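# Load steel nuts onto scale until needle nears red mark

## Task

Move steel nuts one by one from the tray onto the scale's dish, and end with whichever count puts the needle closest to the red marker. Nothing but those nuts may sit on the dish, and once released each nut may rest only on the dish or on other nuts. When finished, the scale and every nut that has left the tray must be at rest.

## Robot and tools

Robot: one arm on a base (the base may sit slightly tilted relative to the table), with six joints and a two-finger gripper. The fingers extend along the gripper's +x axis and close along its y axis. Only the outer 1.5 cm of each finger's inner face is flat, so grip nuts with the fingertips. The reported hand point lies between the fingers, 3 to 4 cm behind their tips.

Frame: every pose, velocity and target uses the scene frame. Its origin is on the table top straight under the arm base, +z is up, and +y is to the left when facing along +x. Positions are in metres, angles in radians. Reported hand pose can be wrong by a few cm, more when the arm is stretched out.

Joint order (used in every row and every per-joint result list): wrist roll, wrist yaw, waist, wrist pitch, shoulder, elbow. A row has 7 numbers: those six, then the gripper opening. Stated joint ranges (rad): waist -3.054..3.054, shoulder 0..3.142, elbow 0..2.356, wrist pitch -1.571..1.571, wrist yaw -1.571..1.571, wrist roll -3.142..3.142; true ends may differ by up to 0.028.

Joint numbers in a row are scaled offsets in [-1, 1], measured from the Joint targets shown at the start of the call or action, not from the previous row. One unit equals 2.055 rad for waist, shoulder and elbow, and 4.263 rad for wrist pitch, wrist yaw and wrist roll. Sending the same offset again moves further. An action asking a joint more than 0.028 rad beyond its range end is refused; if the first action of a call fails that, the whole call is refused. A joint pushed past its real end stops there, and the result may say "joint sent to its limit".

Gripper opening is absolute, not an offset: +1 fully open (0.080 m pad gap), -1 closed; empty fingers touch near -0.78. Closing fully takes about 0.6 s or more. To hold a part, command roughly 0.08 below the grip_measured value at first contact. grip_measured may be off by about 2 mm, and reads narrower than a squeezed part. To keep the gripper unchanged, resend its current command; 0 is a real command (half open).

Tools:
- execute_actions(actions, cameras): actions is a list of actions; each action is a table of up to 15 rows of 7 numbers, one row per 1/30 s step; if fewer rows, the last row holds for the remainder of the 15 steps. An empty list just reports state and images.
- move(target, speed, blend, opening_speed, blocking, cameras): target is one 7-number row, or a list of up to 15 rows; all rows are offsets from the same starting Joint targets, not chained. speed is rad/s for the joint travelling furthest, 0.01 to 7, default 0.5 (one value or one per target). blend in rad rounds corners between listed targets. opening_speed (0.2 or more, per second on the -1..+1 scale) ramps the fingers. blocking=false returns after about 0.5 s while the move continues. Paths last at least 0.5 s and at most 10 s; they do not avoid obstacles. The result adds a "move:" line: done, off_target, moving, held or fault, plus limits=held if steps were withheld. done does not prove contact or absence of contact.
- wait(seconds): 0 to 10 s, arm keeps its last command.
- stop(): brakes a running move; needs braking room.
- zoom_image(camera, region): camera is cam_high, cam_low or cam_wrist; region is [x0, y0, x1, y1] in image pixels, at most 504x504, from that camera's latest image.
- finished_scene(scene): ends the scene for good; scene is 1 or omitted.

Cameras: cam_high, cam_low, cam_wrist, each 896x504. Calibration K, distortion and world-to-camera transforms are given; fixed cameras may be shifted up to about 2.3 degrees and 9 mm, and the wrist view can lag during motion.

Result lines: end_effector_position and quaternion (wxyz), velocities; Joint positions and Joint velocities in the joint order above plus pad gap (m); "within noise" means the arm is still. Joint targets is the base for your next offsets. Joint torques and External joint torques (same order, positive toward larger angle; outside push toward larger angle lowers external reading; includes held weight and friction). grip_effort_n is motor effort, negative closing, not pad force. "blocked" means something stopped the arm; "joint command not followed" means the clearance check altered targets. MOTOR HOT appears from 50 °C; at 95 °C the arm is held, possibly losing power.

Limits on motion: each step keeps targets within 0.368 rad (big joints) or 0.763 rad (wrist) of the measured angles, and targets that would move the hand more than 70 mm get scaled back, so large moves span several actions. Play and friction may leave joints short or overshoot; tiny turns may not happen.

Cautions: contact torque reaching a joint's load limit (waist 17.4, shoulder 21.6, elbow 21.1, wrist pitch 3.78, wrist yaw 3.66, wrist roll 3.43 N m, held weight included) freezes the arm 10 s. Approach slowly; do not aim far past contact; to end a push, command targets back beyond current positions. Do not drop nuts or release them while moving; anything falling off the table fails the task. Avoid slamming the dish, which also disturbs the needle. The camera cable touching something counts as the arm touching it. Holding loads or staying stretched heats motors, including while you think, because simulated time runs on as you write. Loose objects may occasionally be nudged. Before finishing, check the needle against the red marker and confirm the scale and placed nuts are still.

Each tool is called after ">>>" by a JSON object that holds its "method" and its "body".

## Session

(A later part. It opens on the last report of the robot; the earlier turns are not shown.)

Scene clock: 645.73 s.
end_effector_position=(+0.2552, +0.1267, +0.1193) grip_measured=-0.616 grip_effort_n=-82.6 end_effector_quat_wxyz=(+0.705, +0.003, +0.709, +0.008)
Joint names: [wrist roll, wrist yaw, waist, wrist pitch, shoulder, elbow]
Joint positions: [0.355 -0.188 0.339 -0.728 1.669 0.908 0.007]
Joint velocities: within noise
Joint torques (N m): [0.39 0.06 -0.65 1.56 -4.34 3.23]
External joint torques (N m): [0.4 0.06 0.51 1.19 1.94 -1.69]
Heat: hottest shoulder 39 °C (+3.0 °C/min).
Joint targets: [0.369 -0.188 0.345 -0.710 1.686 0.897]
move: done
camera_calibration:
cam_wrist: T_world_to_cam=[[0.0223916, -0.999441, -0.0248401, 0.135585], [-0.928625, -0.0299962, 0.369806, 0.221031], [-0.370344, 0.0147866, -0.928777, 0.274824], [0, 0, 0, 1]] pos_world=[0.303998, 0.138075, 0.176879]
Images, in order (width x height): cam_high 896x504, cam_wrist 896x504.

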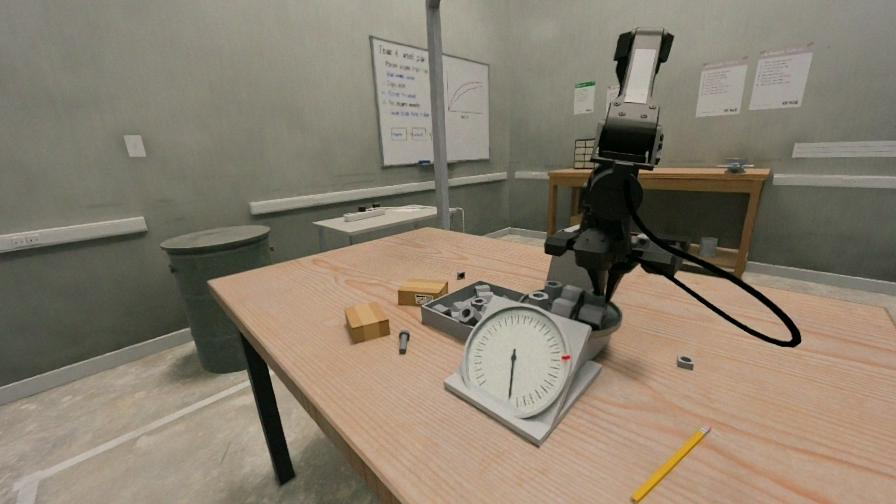

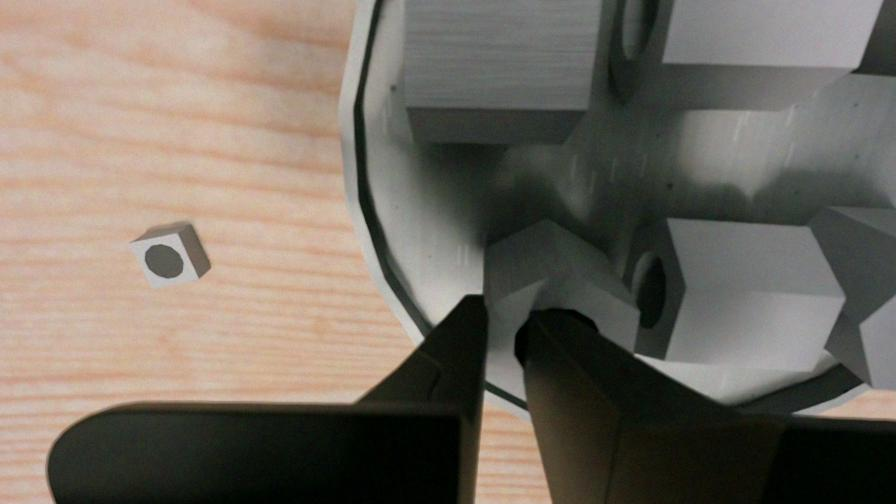

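>>> {"method": "move", "body": {"target": [[0, 0, -0.0006, -0.002, -0.0022, 0.0019, -0.63], [0, 0, -0.0006, -0.0025, -0.0028, 0.0024, -0.545]], "speed": 0.04, "opening_speed": 0.2, "cameras": ["cam_wrist", "cam_high"]}}

>>> {"method": "zoom_image", "body": {"camera": "cam_wrist", "region": [440, 200, 700, 430]}}

>>> {"method": "zoom_image", "body": {"camera": "cam_high", "region": [440, 270, 640, 430]}}

Scene clock: 650.20 s.
end_effector_position=(+0.2553, +0.1265, +0.1193) grip_measured=-0.547 grip_effort_n=8.1 end_effector_quat_wxyz=(+0.705, +0.003, +0.709, +0.007)
Joint names: [wrist roll, wrist yaw, waist, wrist pitch, shoulder, elbow]
Joint positions: [0.355 -0.186 0.339 -0.728 1.669 0.908 0.01]
Joint velocities: within noise
Joint torques (N m): [0.38 0.07 -0.76 0.77 -5.03 3.78]
External joint torques (N m): [0.38 0.06 0.42 0.42 1.19 -1.06]
Heat: hottest shoulder 38 °C (+2.0 °C/min).
Joint targets: [0.369 -0.188 0.344 -0.721 1.680 0.902]
move: done
camera_calibration:
cam_wrist: T_world_to_cam=[[0.0224168, -0.999474, -0.0234354, 0.135231], [-0.92882, -0.0294927, 0.369355, 0.221063], [-0.369851, 0.0134875, -0.928993, 0.274985], [0, 0, 0, 1]] pos_world=[0.304, 0.137971, 0.176977]
Images, in order (width x height): cam_high 896x504, cam_wrist 896x504.

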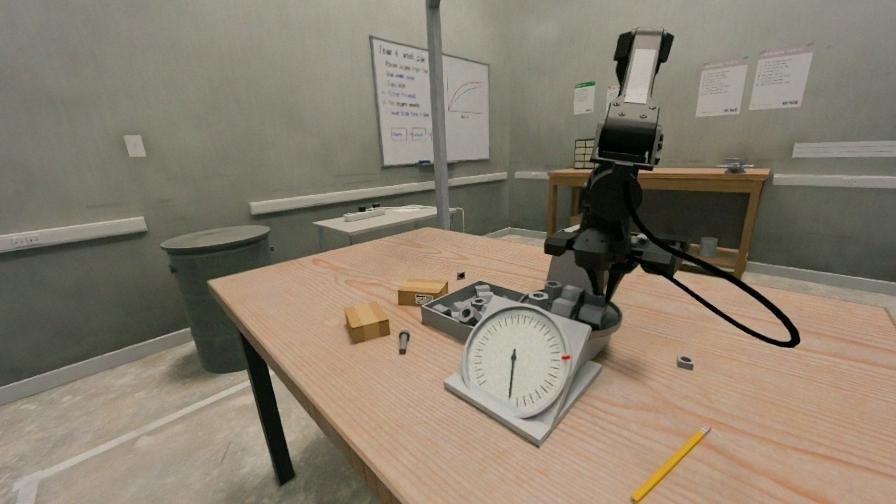

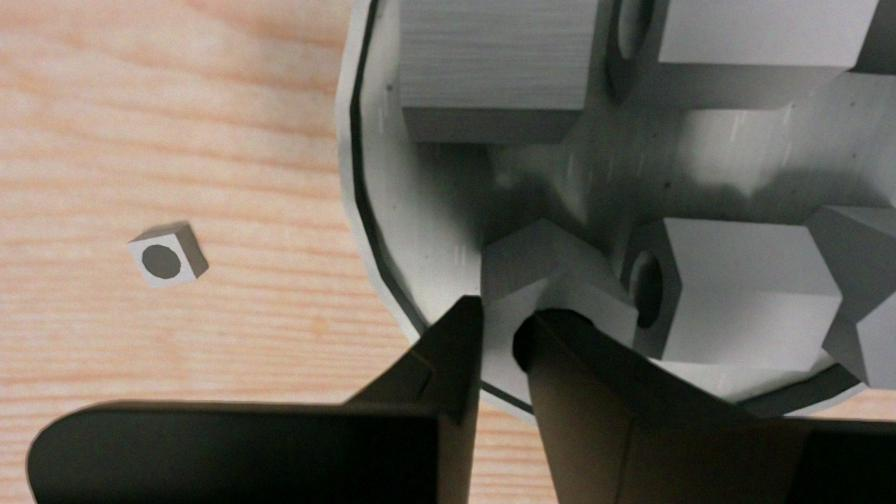

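Scaled by 1.938.

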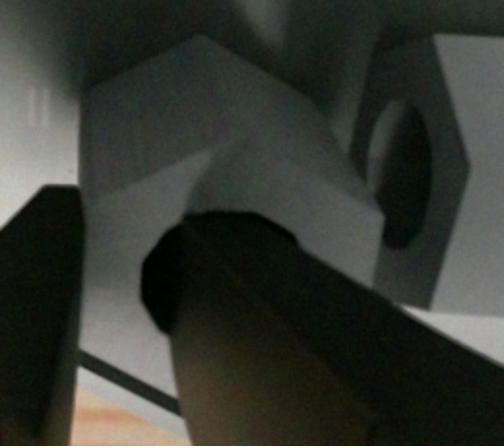

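Scaled by 2.520.

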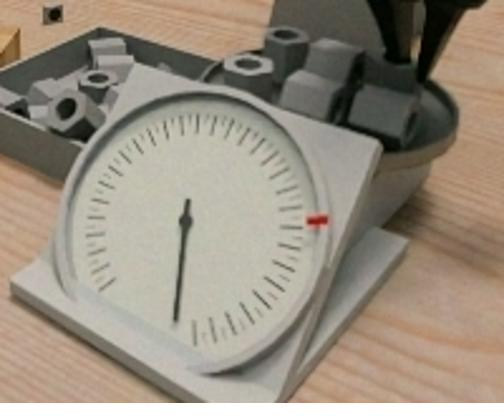

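>>> {"method": "move", "body": {"target": [0, 0, -0.0012, -0.004, -0.0044, 0.0039, -0.545], "speed": 0.03, "cameras": ["cam_wrist", "cam_high"]}}

>>> {"method": "zoom_image", "body": {"camera": "cam_wrist", "region": [440, 200, 700, 430]}}

>>> {"method": "zoom_image", "body": {"camera": "cam_high", "region": [440, 270, 640, 430]}}

Scene clock: 652.57 s.
end_effector_position=(+0.2539, +0.1256, +0.1193) grip_measured=-0.546 grip_effort_n=7.7 end_effector_quat_wxyz=(+0.703, +0.002, +0.711, +0.005)
Joint names: [wrist roll, wrist yaw, waist, wrist pitch, shoulder, elbow]
Joint positions: [0.355 -0.185 0.339 -0.736 1.669 0.908 0.01]
Joint velocities: within noise
Joint torques (N m): [0.38 0.02 -0.95 -0.03 -6.1 4.54]
External joint torques (N m): [0.38 0.02 0.2 -0.37 0.16 -0.34]
Heat: hottest shoulder 38 °C (+2.0 °C/min).
Joint targets: [0.369 -0.188 0.341 -0.738 1.671 0.910]
move: done
camera_calibration:
cam_wrist: T_world_to_cam=[[0.0205875, -0.999599, -0.0194496, 0.134307], [-0.926495, -0.0263859, 0.375381, 0.218038], [-0.375744, 0.0102918, -0.926666, 0.276079], [0, 0, 0, 1]] pos_world=[0.302981, 0.137165, 0.176598]
Images, in order (width x height): cam_high 896x504, cam_wrist 896x504.

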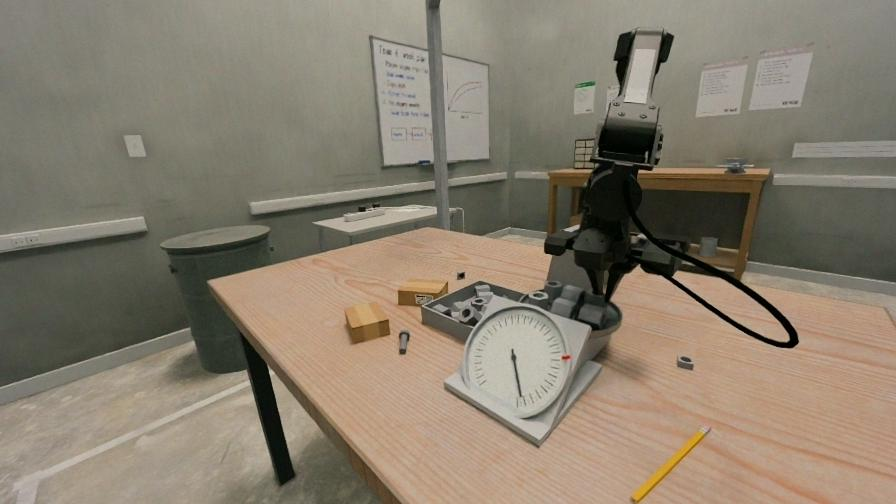

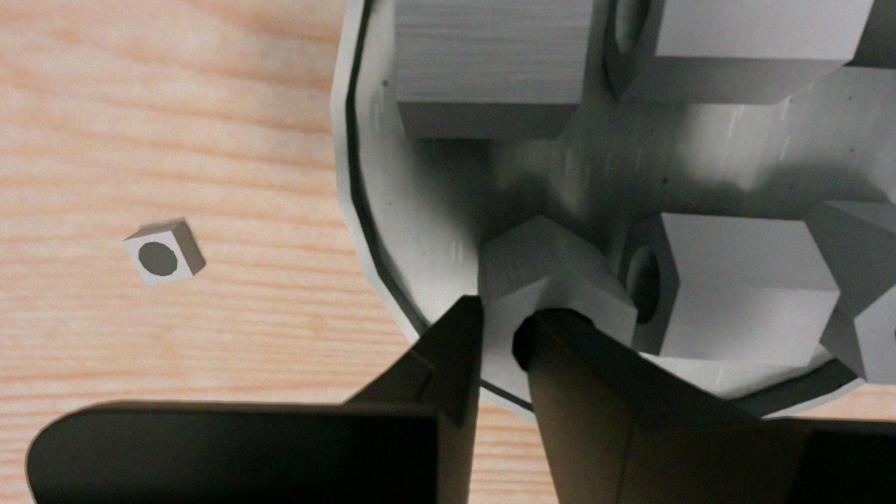

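Scaled by 1.938.

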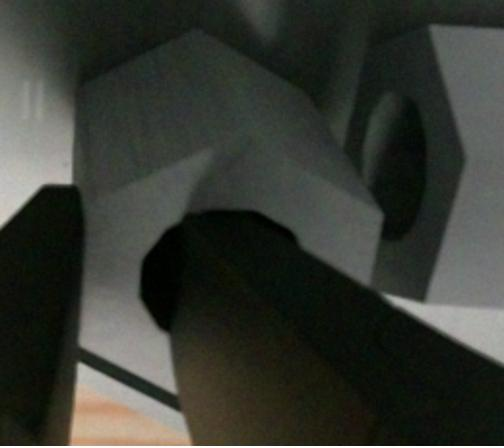

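Scaled by 2.520.

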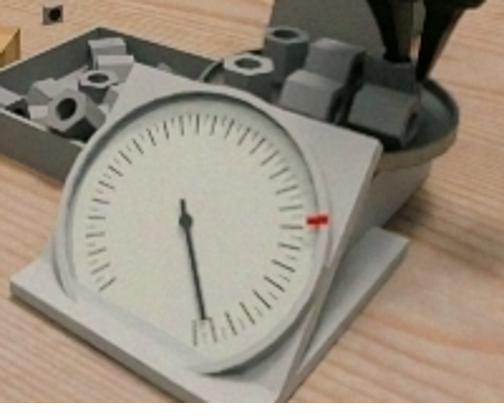

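>>> {"method": "move", "body": {"target": [-0.0057, 0, -0.00642, -0.00439, -0.01168, 0.01066, -0.545], "speed": 0.03, "cameras": ["cam_wrist", "cam_high"]}}

>>> {"method": "zoom_image", "body": {"camera": "cam_wrist", "region": [440, 200, 700, 430]}}

>>> {"method": "zoom_image", "body": {"camera": "cam_high", "region": [440, 270, 640, 430]}}

Scene clock: 654.80 s.
end_effector_position=(+0.2551, +0.1249, +0.1247) grip_measured=-0.546 grip_effort_n=7.2 end_effector_quat_wxyz=(+0.704, +0.002, +0.711, +0.005)
Joint names: [wrist roll, wrist yaw, waist, wrist pitch, shoulder, elbow]
Joint positions: [0.349 -0.185 0.332 -0.758 1.659 0.921 0.01]
Joint velocities: within noise
Joint torques (N m): [-0.33 0.02 -1.5 0.17 -7.72 5.6]
External joint torques (N m): [-0.32 0.02 -0.38 -0.19 -1.43 0.6]
Heat: hottest shoulder 38 °C (+2.0 °C/min).
Joint targets: [0.345 -0.188 0.328 -0.757 1.647 0.932]
move: done
camera_calibration:
cam_wrist: T_world_to_cam=[[0.0198537, -0.999608, -0.0197339, 0.133873], [-0.927402, -0.0257867, 0.373176, 0.21754], [-0.373538, 0.0108924, -0.927551, 0.281094], [0, 0, 0, 1]] pos_world=[0.304088, 0.136368, 0.18219]
Images, in order (width x height): cam_high 896x504, cam_wrist 896x504.

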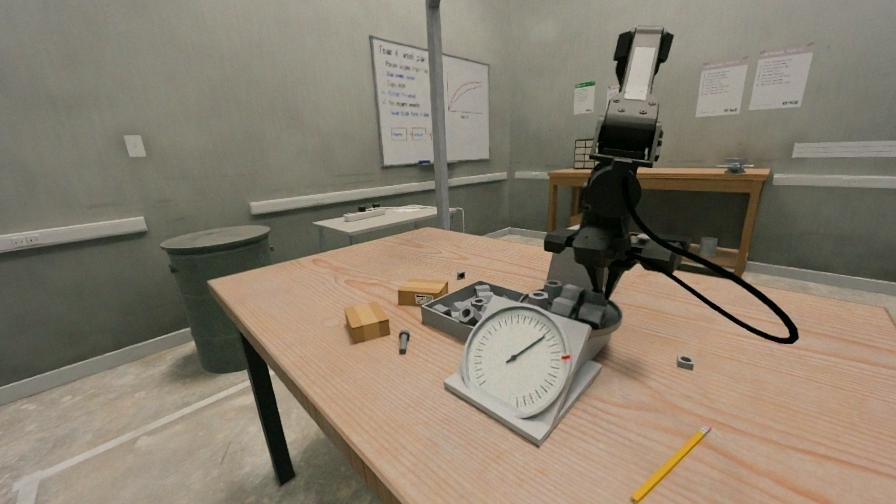

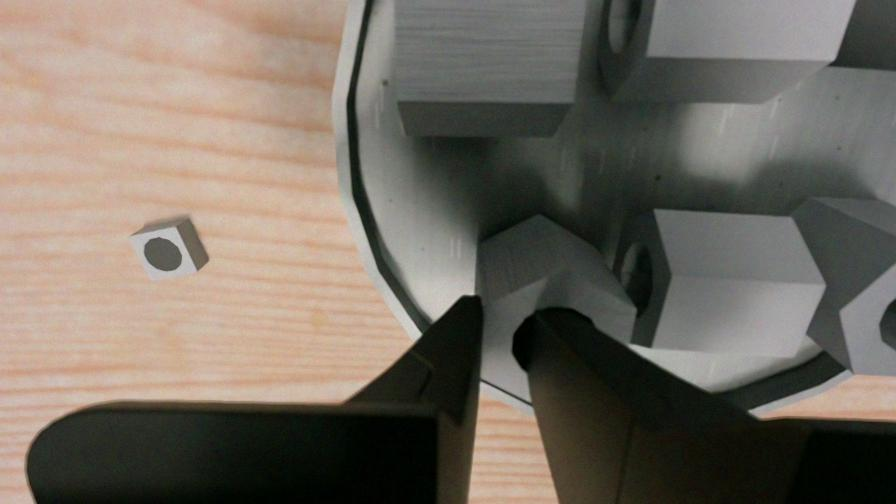

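Scaled by 1.938.

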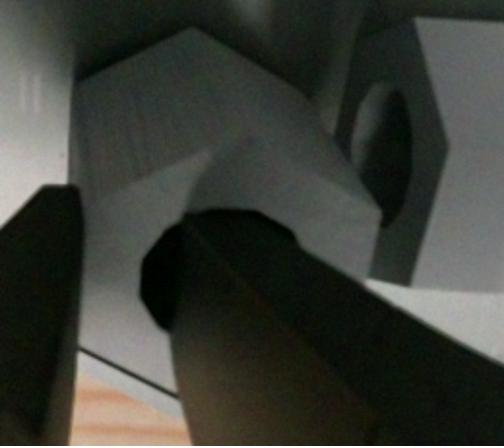

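Scaled by 2.520.

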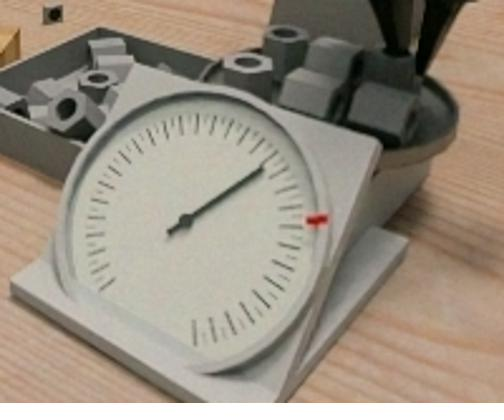

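>>> {"method": "zoom_image", "body": {"camera": "cam_wrist", "region": [460, 290, 600, 420]}}

>>> {"method": "zoom_image", "body": {"camera": "cam_high", "region": [540, 220, 640, 320]}}

Scaled by 3.600.

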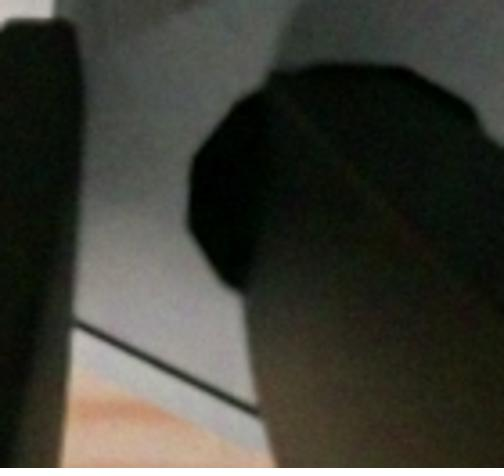

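Scaled by 5.040.

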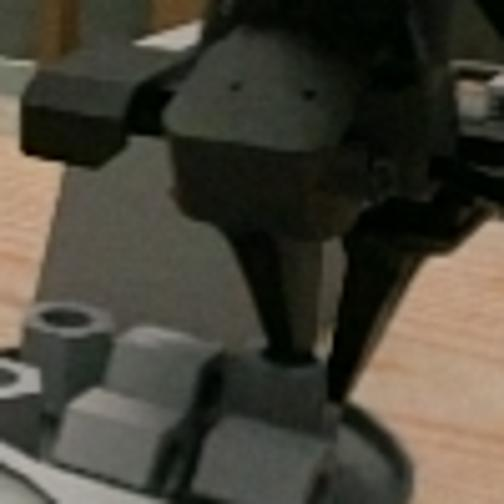

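>>> {"method": "move", "body": {"target": [[0.0035, 0, 0.0071, 0.0052, 0.01489, -0.01406, -0.545], [0.0035, 0, 0.0071, 0.0052, 0.01489, -0.01406, -0.44]], "speed": 0.04, "opening_speed": 0.2, "cameras": ["cam_wrist", "cam_high"]}}

>>> {"method": "zoom_image", "body": {"camera": "cam_wrist", "region": [440, 200, 700, 430]}}

>>> {"method": "zoom_image", "body": {"camera": "cam_high", "region": [440, 270, 640, 430]}}

Scene clock: 662.87 s.
end_effector_position=(+0.2547, +0.1260, +0.1206) grip_measured=-0.443 grip_effort_n=13.3 end_effector_quat_wxyz=(+0.703, +0.000, +0.711, +0.007)
Joint names: [wrist roll, wrist yaw, waist, wrist pitch, shoulder, elbow]
Joint positions: [0.349 -0.185 0.339 -0.741 1.668 0.913 0.015]
Joint velocities: within noise
Joint torques (N m): [0.26 0.02 -0.83 0.65 -5.19 3.37]
External joint torques (N m): [0.26 0.01 0.33 0.32 1.1 -1.52]
Heat: hottest shoulder 38 °C (+1.0 °C/min).
Joint targets: [0.360 -0.188 0.342 -0.735 1.678 0.903]
move: done
camera_calibration:
cam_wrist: T_world_to_cam=[[0.0266326, -0.999445, -0.0200082, 0.133343], [-0.926863, -0.0321861, 0.374018, 0.219341], [-0.374454, 0.00858375, -0.927206, 0.277568], [0, 0, 0, 1]] pos_world=[0.303685, 0.137946, 0.177993]
Images, in order (width x height): cam_high 896x504, cam_wrist 896x504.

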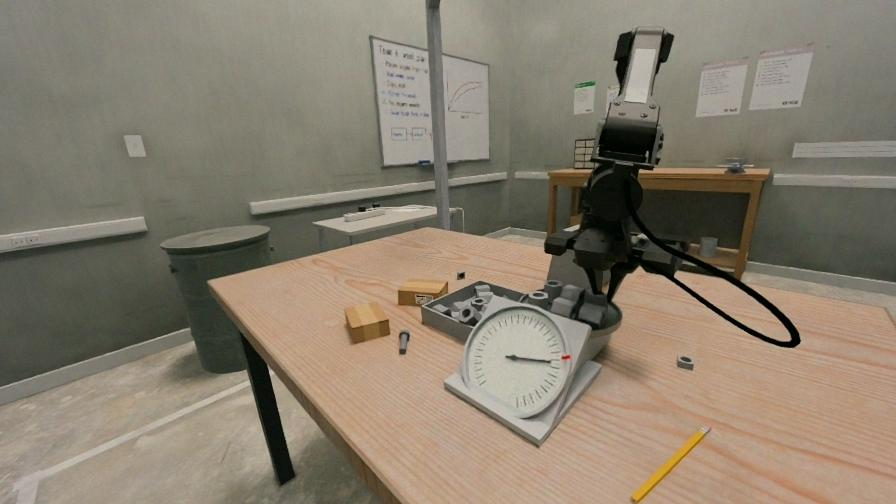

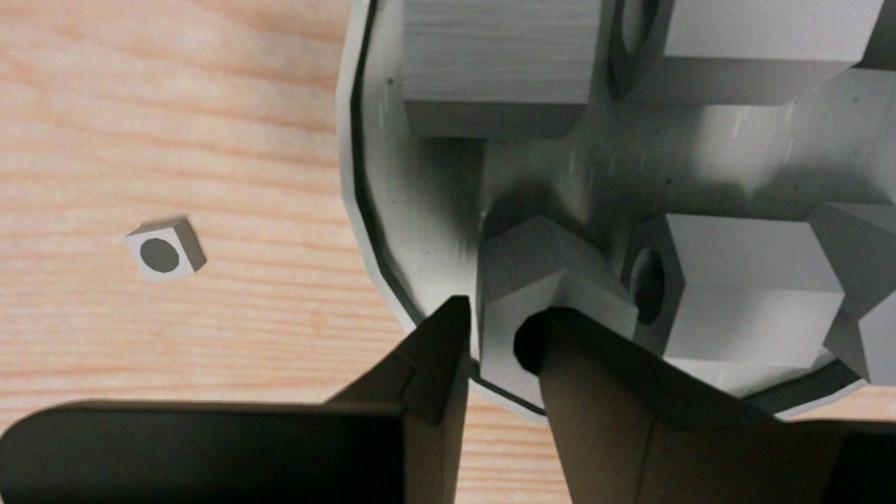

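Scaled by 1.938.

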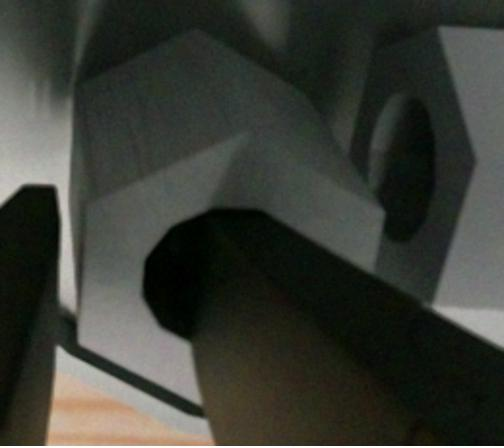

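Scaled by 2.520.

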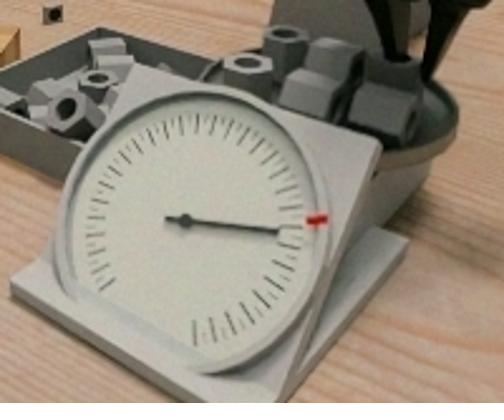

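>>> {"method": "move", "body": {"target": [-0.0025, 0, -0.0071, -0.0052, -0.01489, 0.01406, -0.46], "speed": 0.03, "cameras": ["cam_wrist", "cam_high"]}}

>>> {"method": "zoom_image", "body": {"camera": "cam_wrist", "region": [440, 200, 700, 430]}}

>>> {"method": "zoom_image", "body": {"camera": "cam_high", "region": [440, 270, 640, 430]}}

Scene clock: 665.63 s.
end_effector_position=(+0.2560, +0.1253, +0.1258) grip_measured=-0.458 grip_effort_n=-14.2 end_effector_quat_wxyz=(+0.705, +0.003, +0.709, +0.006)
Joint names: [wrist roll, wrist yaw, waist, wrist pitch, shoulder, elbow]
Joint positions: [0.349 -0.185 0.331 -0.758 1.656 0.923 0.014]
Joint velocities: within noise
Joint torques (N m): [-0.16 0.02 -1.44 0.2 -7.4 5.42]
External joint torques (N m): [-0.15 0.02 -0.33 -0.14 -1.19 0.51]
Heat: hottest shoulder 38 °C (+1.0 °C/min).
Joint targets: [0.349 -0.188 0.328 -0.757 1.647 0.932]
move: done
camera_calibration:
cam_wrist: T_world_to_cam=[[0.0202951, -0.999569, -0.021189, 0.134416], [-0.928983, -0.0266874, 0.36916, 0.21898], [-0.369567, 0.012192, -0.929124, 0.281412], [0, 0, 0, 1]] pos_world=[0.304701, 0.136771, 0.183476]
Images, in order (width x height): cam_high 896x504, cam_wrist 896x504.

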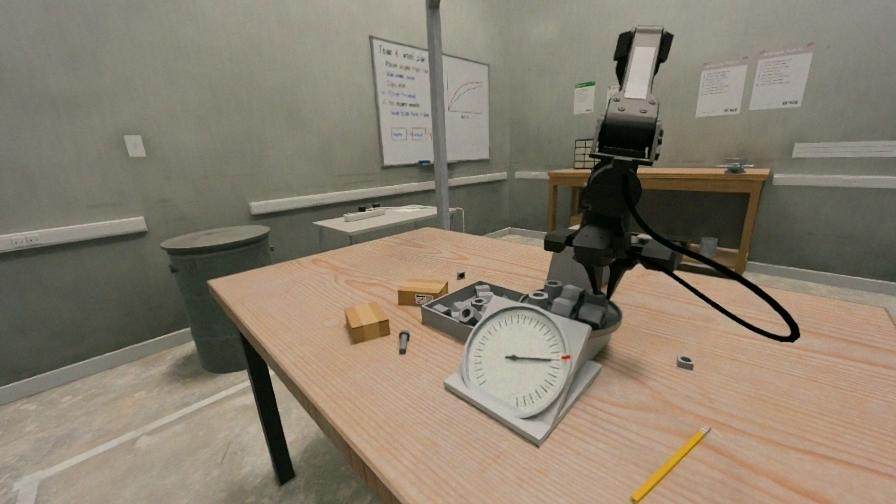

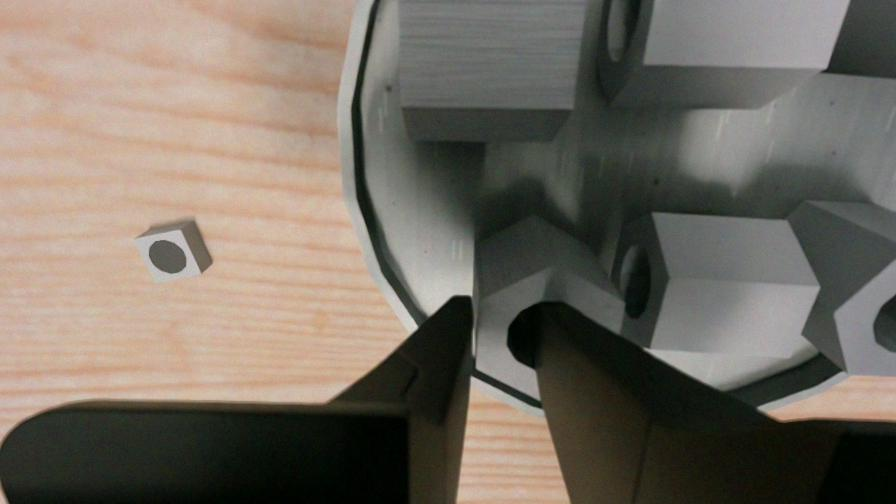

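Scaled by 1.938.

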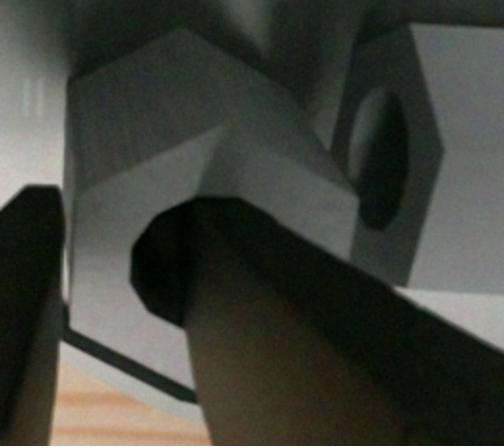

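Scaled by 2.520.

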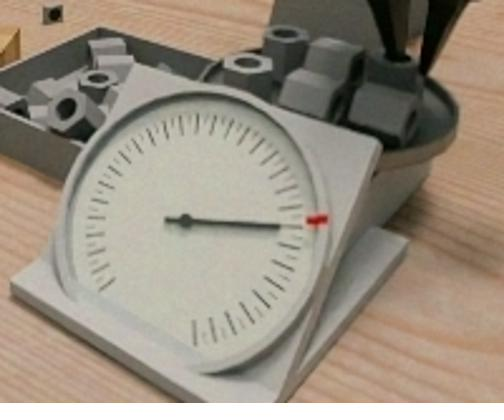

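>>> {"method": "move", "body": {"target": [[-0.0017, 0, -0.0009, -0.01311, -0.01348, 0.01304, -0.46], [-0.00697, 0, -0.0092, -0.03997, -0.03664, 0.04423, -0.46], [-0.01684, 0, -0.02968, -0.10282, -0.06876, 0.13893, -0.46]], "speed": [0.05, 0.15, 0.5], "blend": [0.01, 0.05, 0]}}

>>> {"method": "zoom_image", "body": {"camera": "cam_high", "region": [440, 270, 640, 430]}}

>>> {"method": "zoom_image", "body": {"camera": "cam_wrist", "region": [360, 0, 800, 350]}}

Scene clock: 671.07 s.
end_effector_position=(+0.2545, +0.1262, +0.2311) grip_measured=-0.458 grip_effort_n=-14.2 end_effector_quat_wxyz=(+0.706, -0.001, +0.708, +0.006)
Joint names: [wrist roll, wrist yaw, waist, wrist pitch, shoulder, elbow]
Joint positions: [0.282 -0.185 0.27 -1.196 1.512 1.207 0.014]
Joint velocities: within noise
Joint torques (N m): [-0.32 0.02 -1.4 0.21 -6.7 6.23]
External joint torques (N m): [-0.32 0.02 -0.3 -0.12 -0.8 0.47]
Heat: hottest shoulder 38 °C (+1.0 °C/min).
Joint targets: [0.278 -0.188 0.267 -1.195 1.506 1.218]
move: done
camera_calibration:
cam_wrist: T_world_to_cam=[[0.0261973, -0.999509, -0.0171988, 0.135201], [-0.929834, -0.030681, 0.366698, 0.180099], [-0.367045, 0.00638556, -0.930181, 0.37894], [0, 0, 0, 1]] pos_world=[0.303008, 0.138241, 0.288766]

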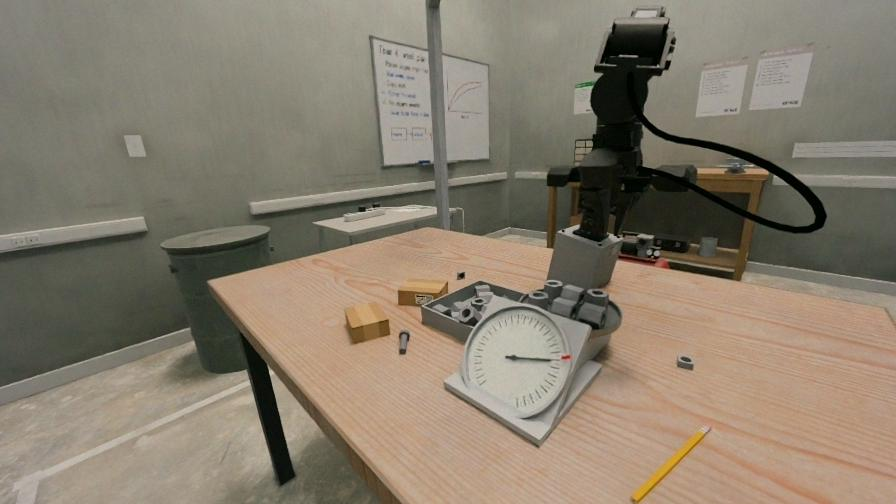

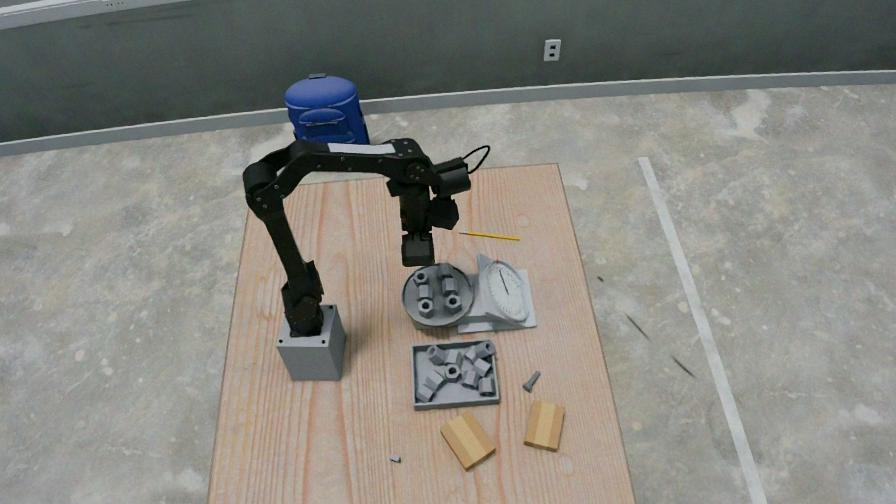

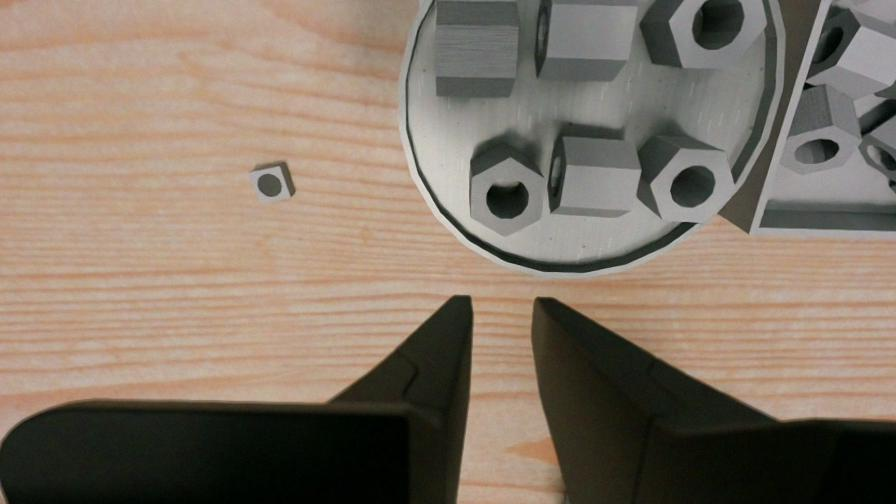

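Scaled by 2.520.

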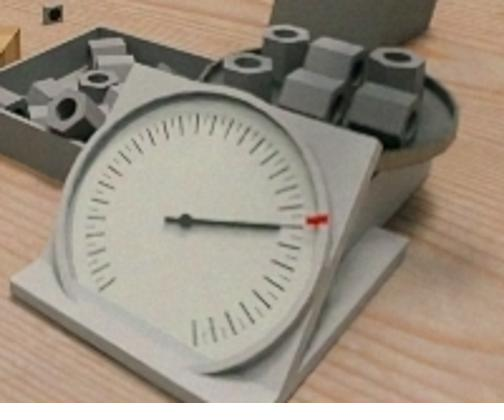

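Scaled by 1.145.

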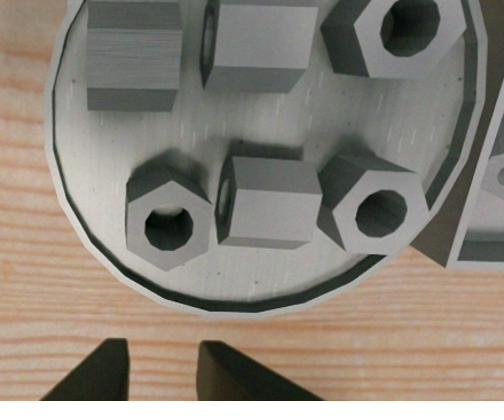

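>>> {"method": "zoom_image", "body": {"camera": "cam_high", "region": [500, 310, 590, 400]}}

Scaled by 5.600.

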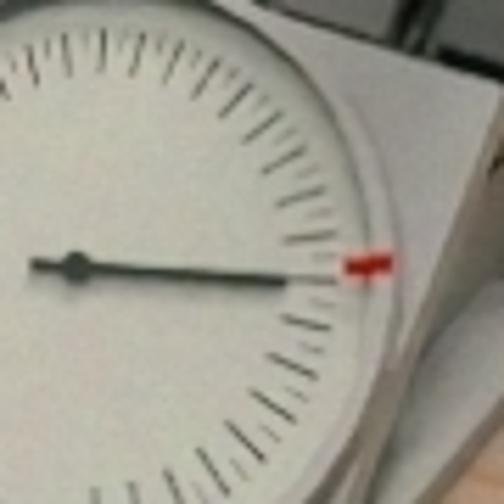

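>>> {"method": "finished_scene", "body": {"scene": 1}}

The scene is finished: the task was done.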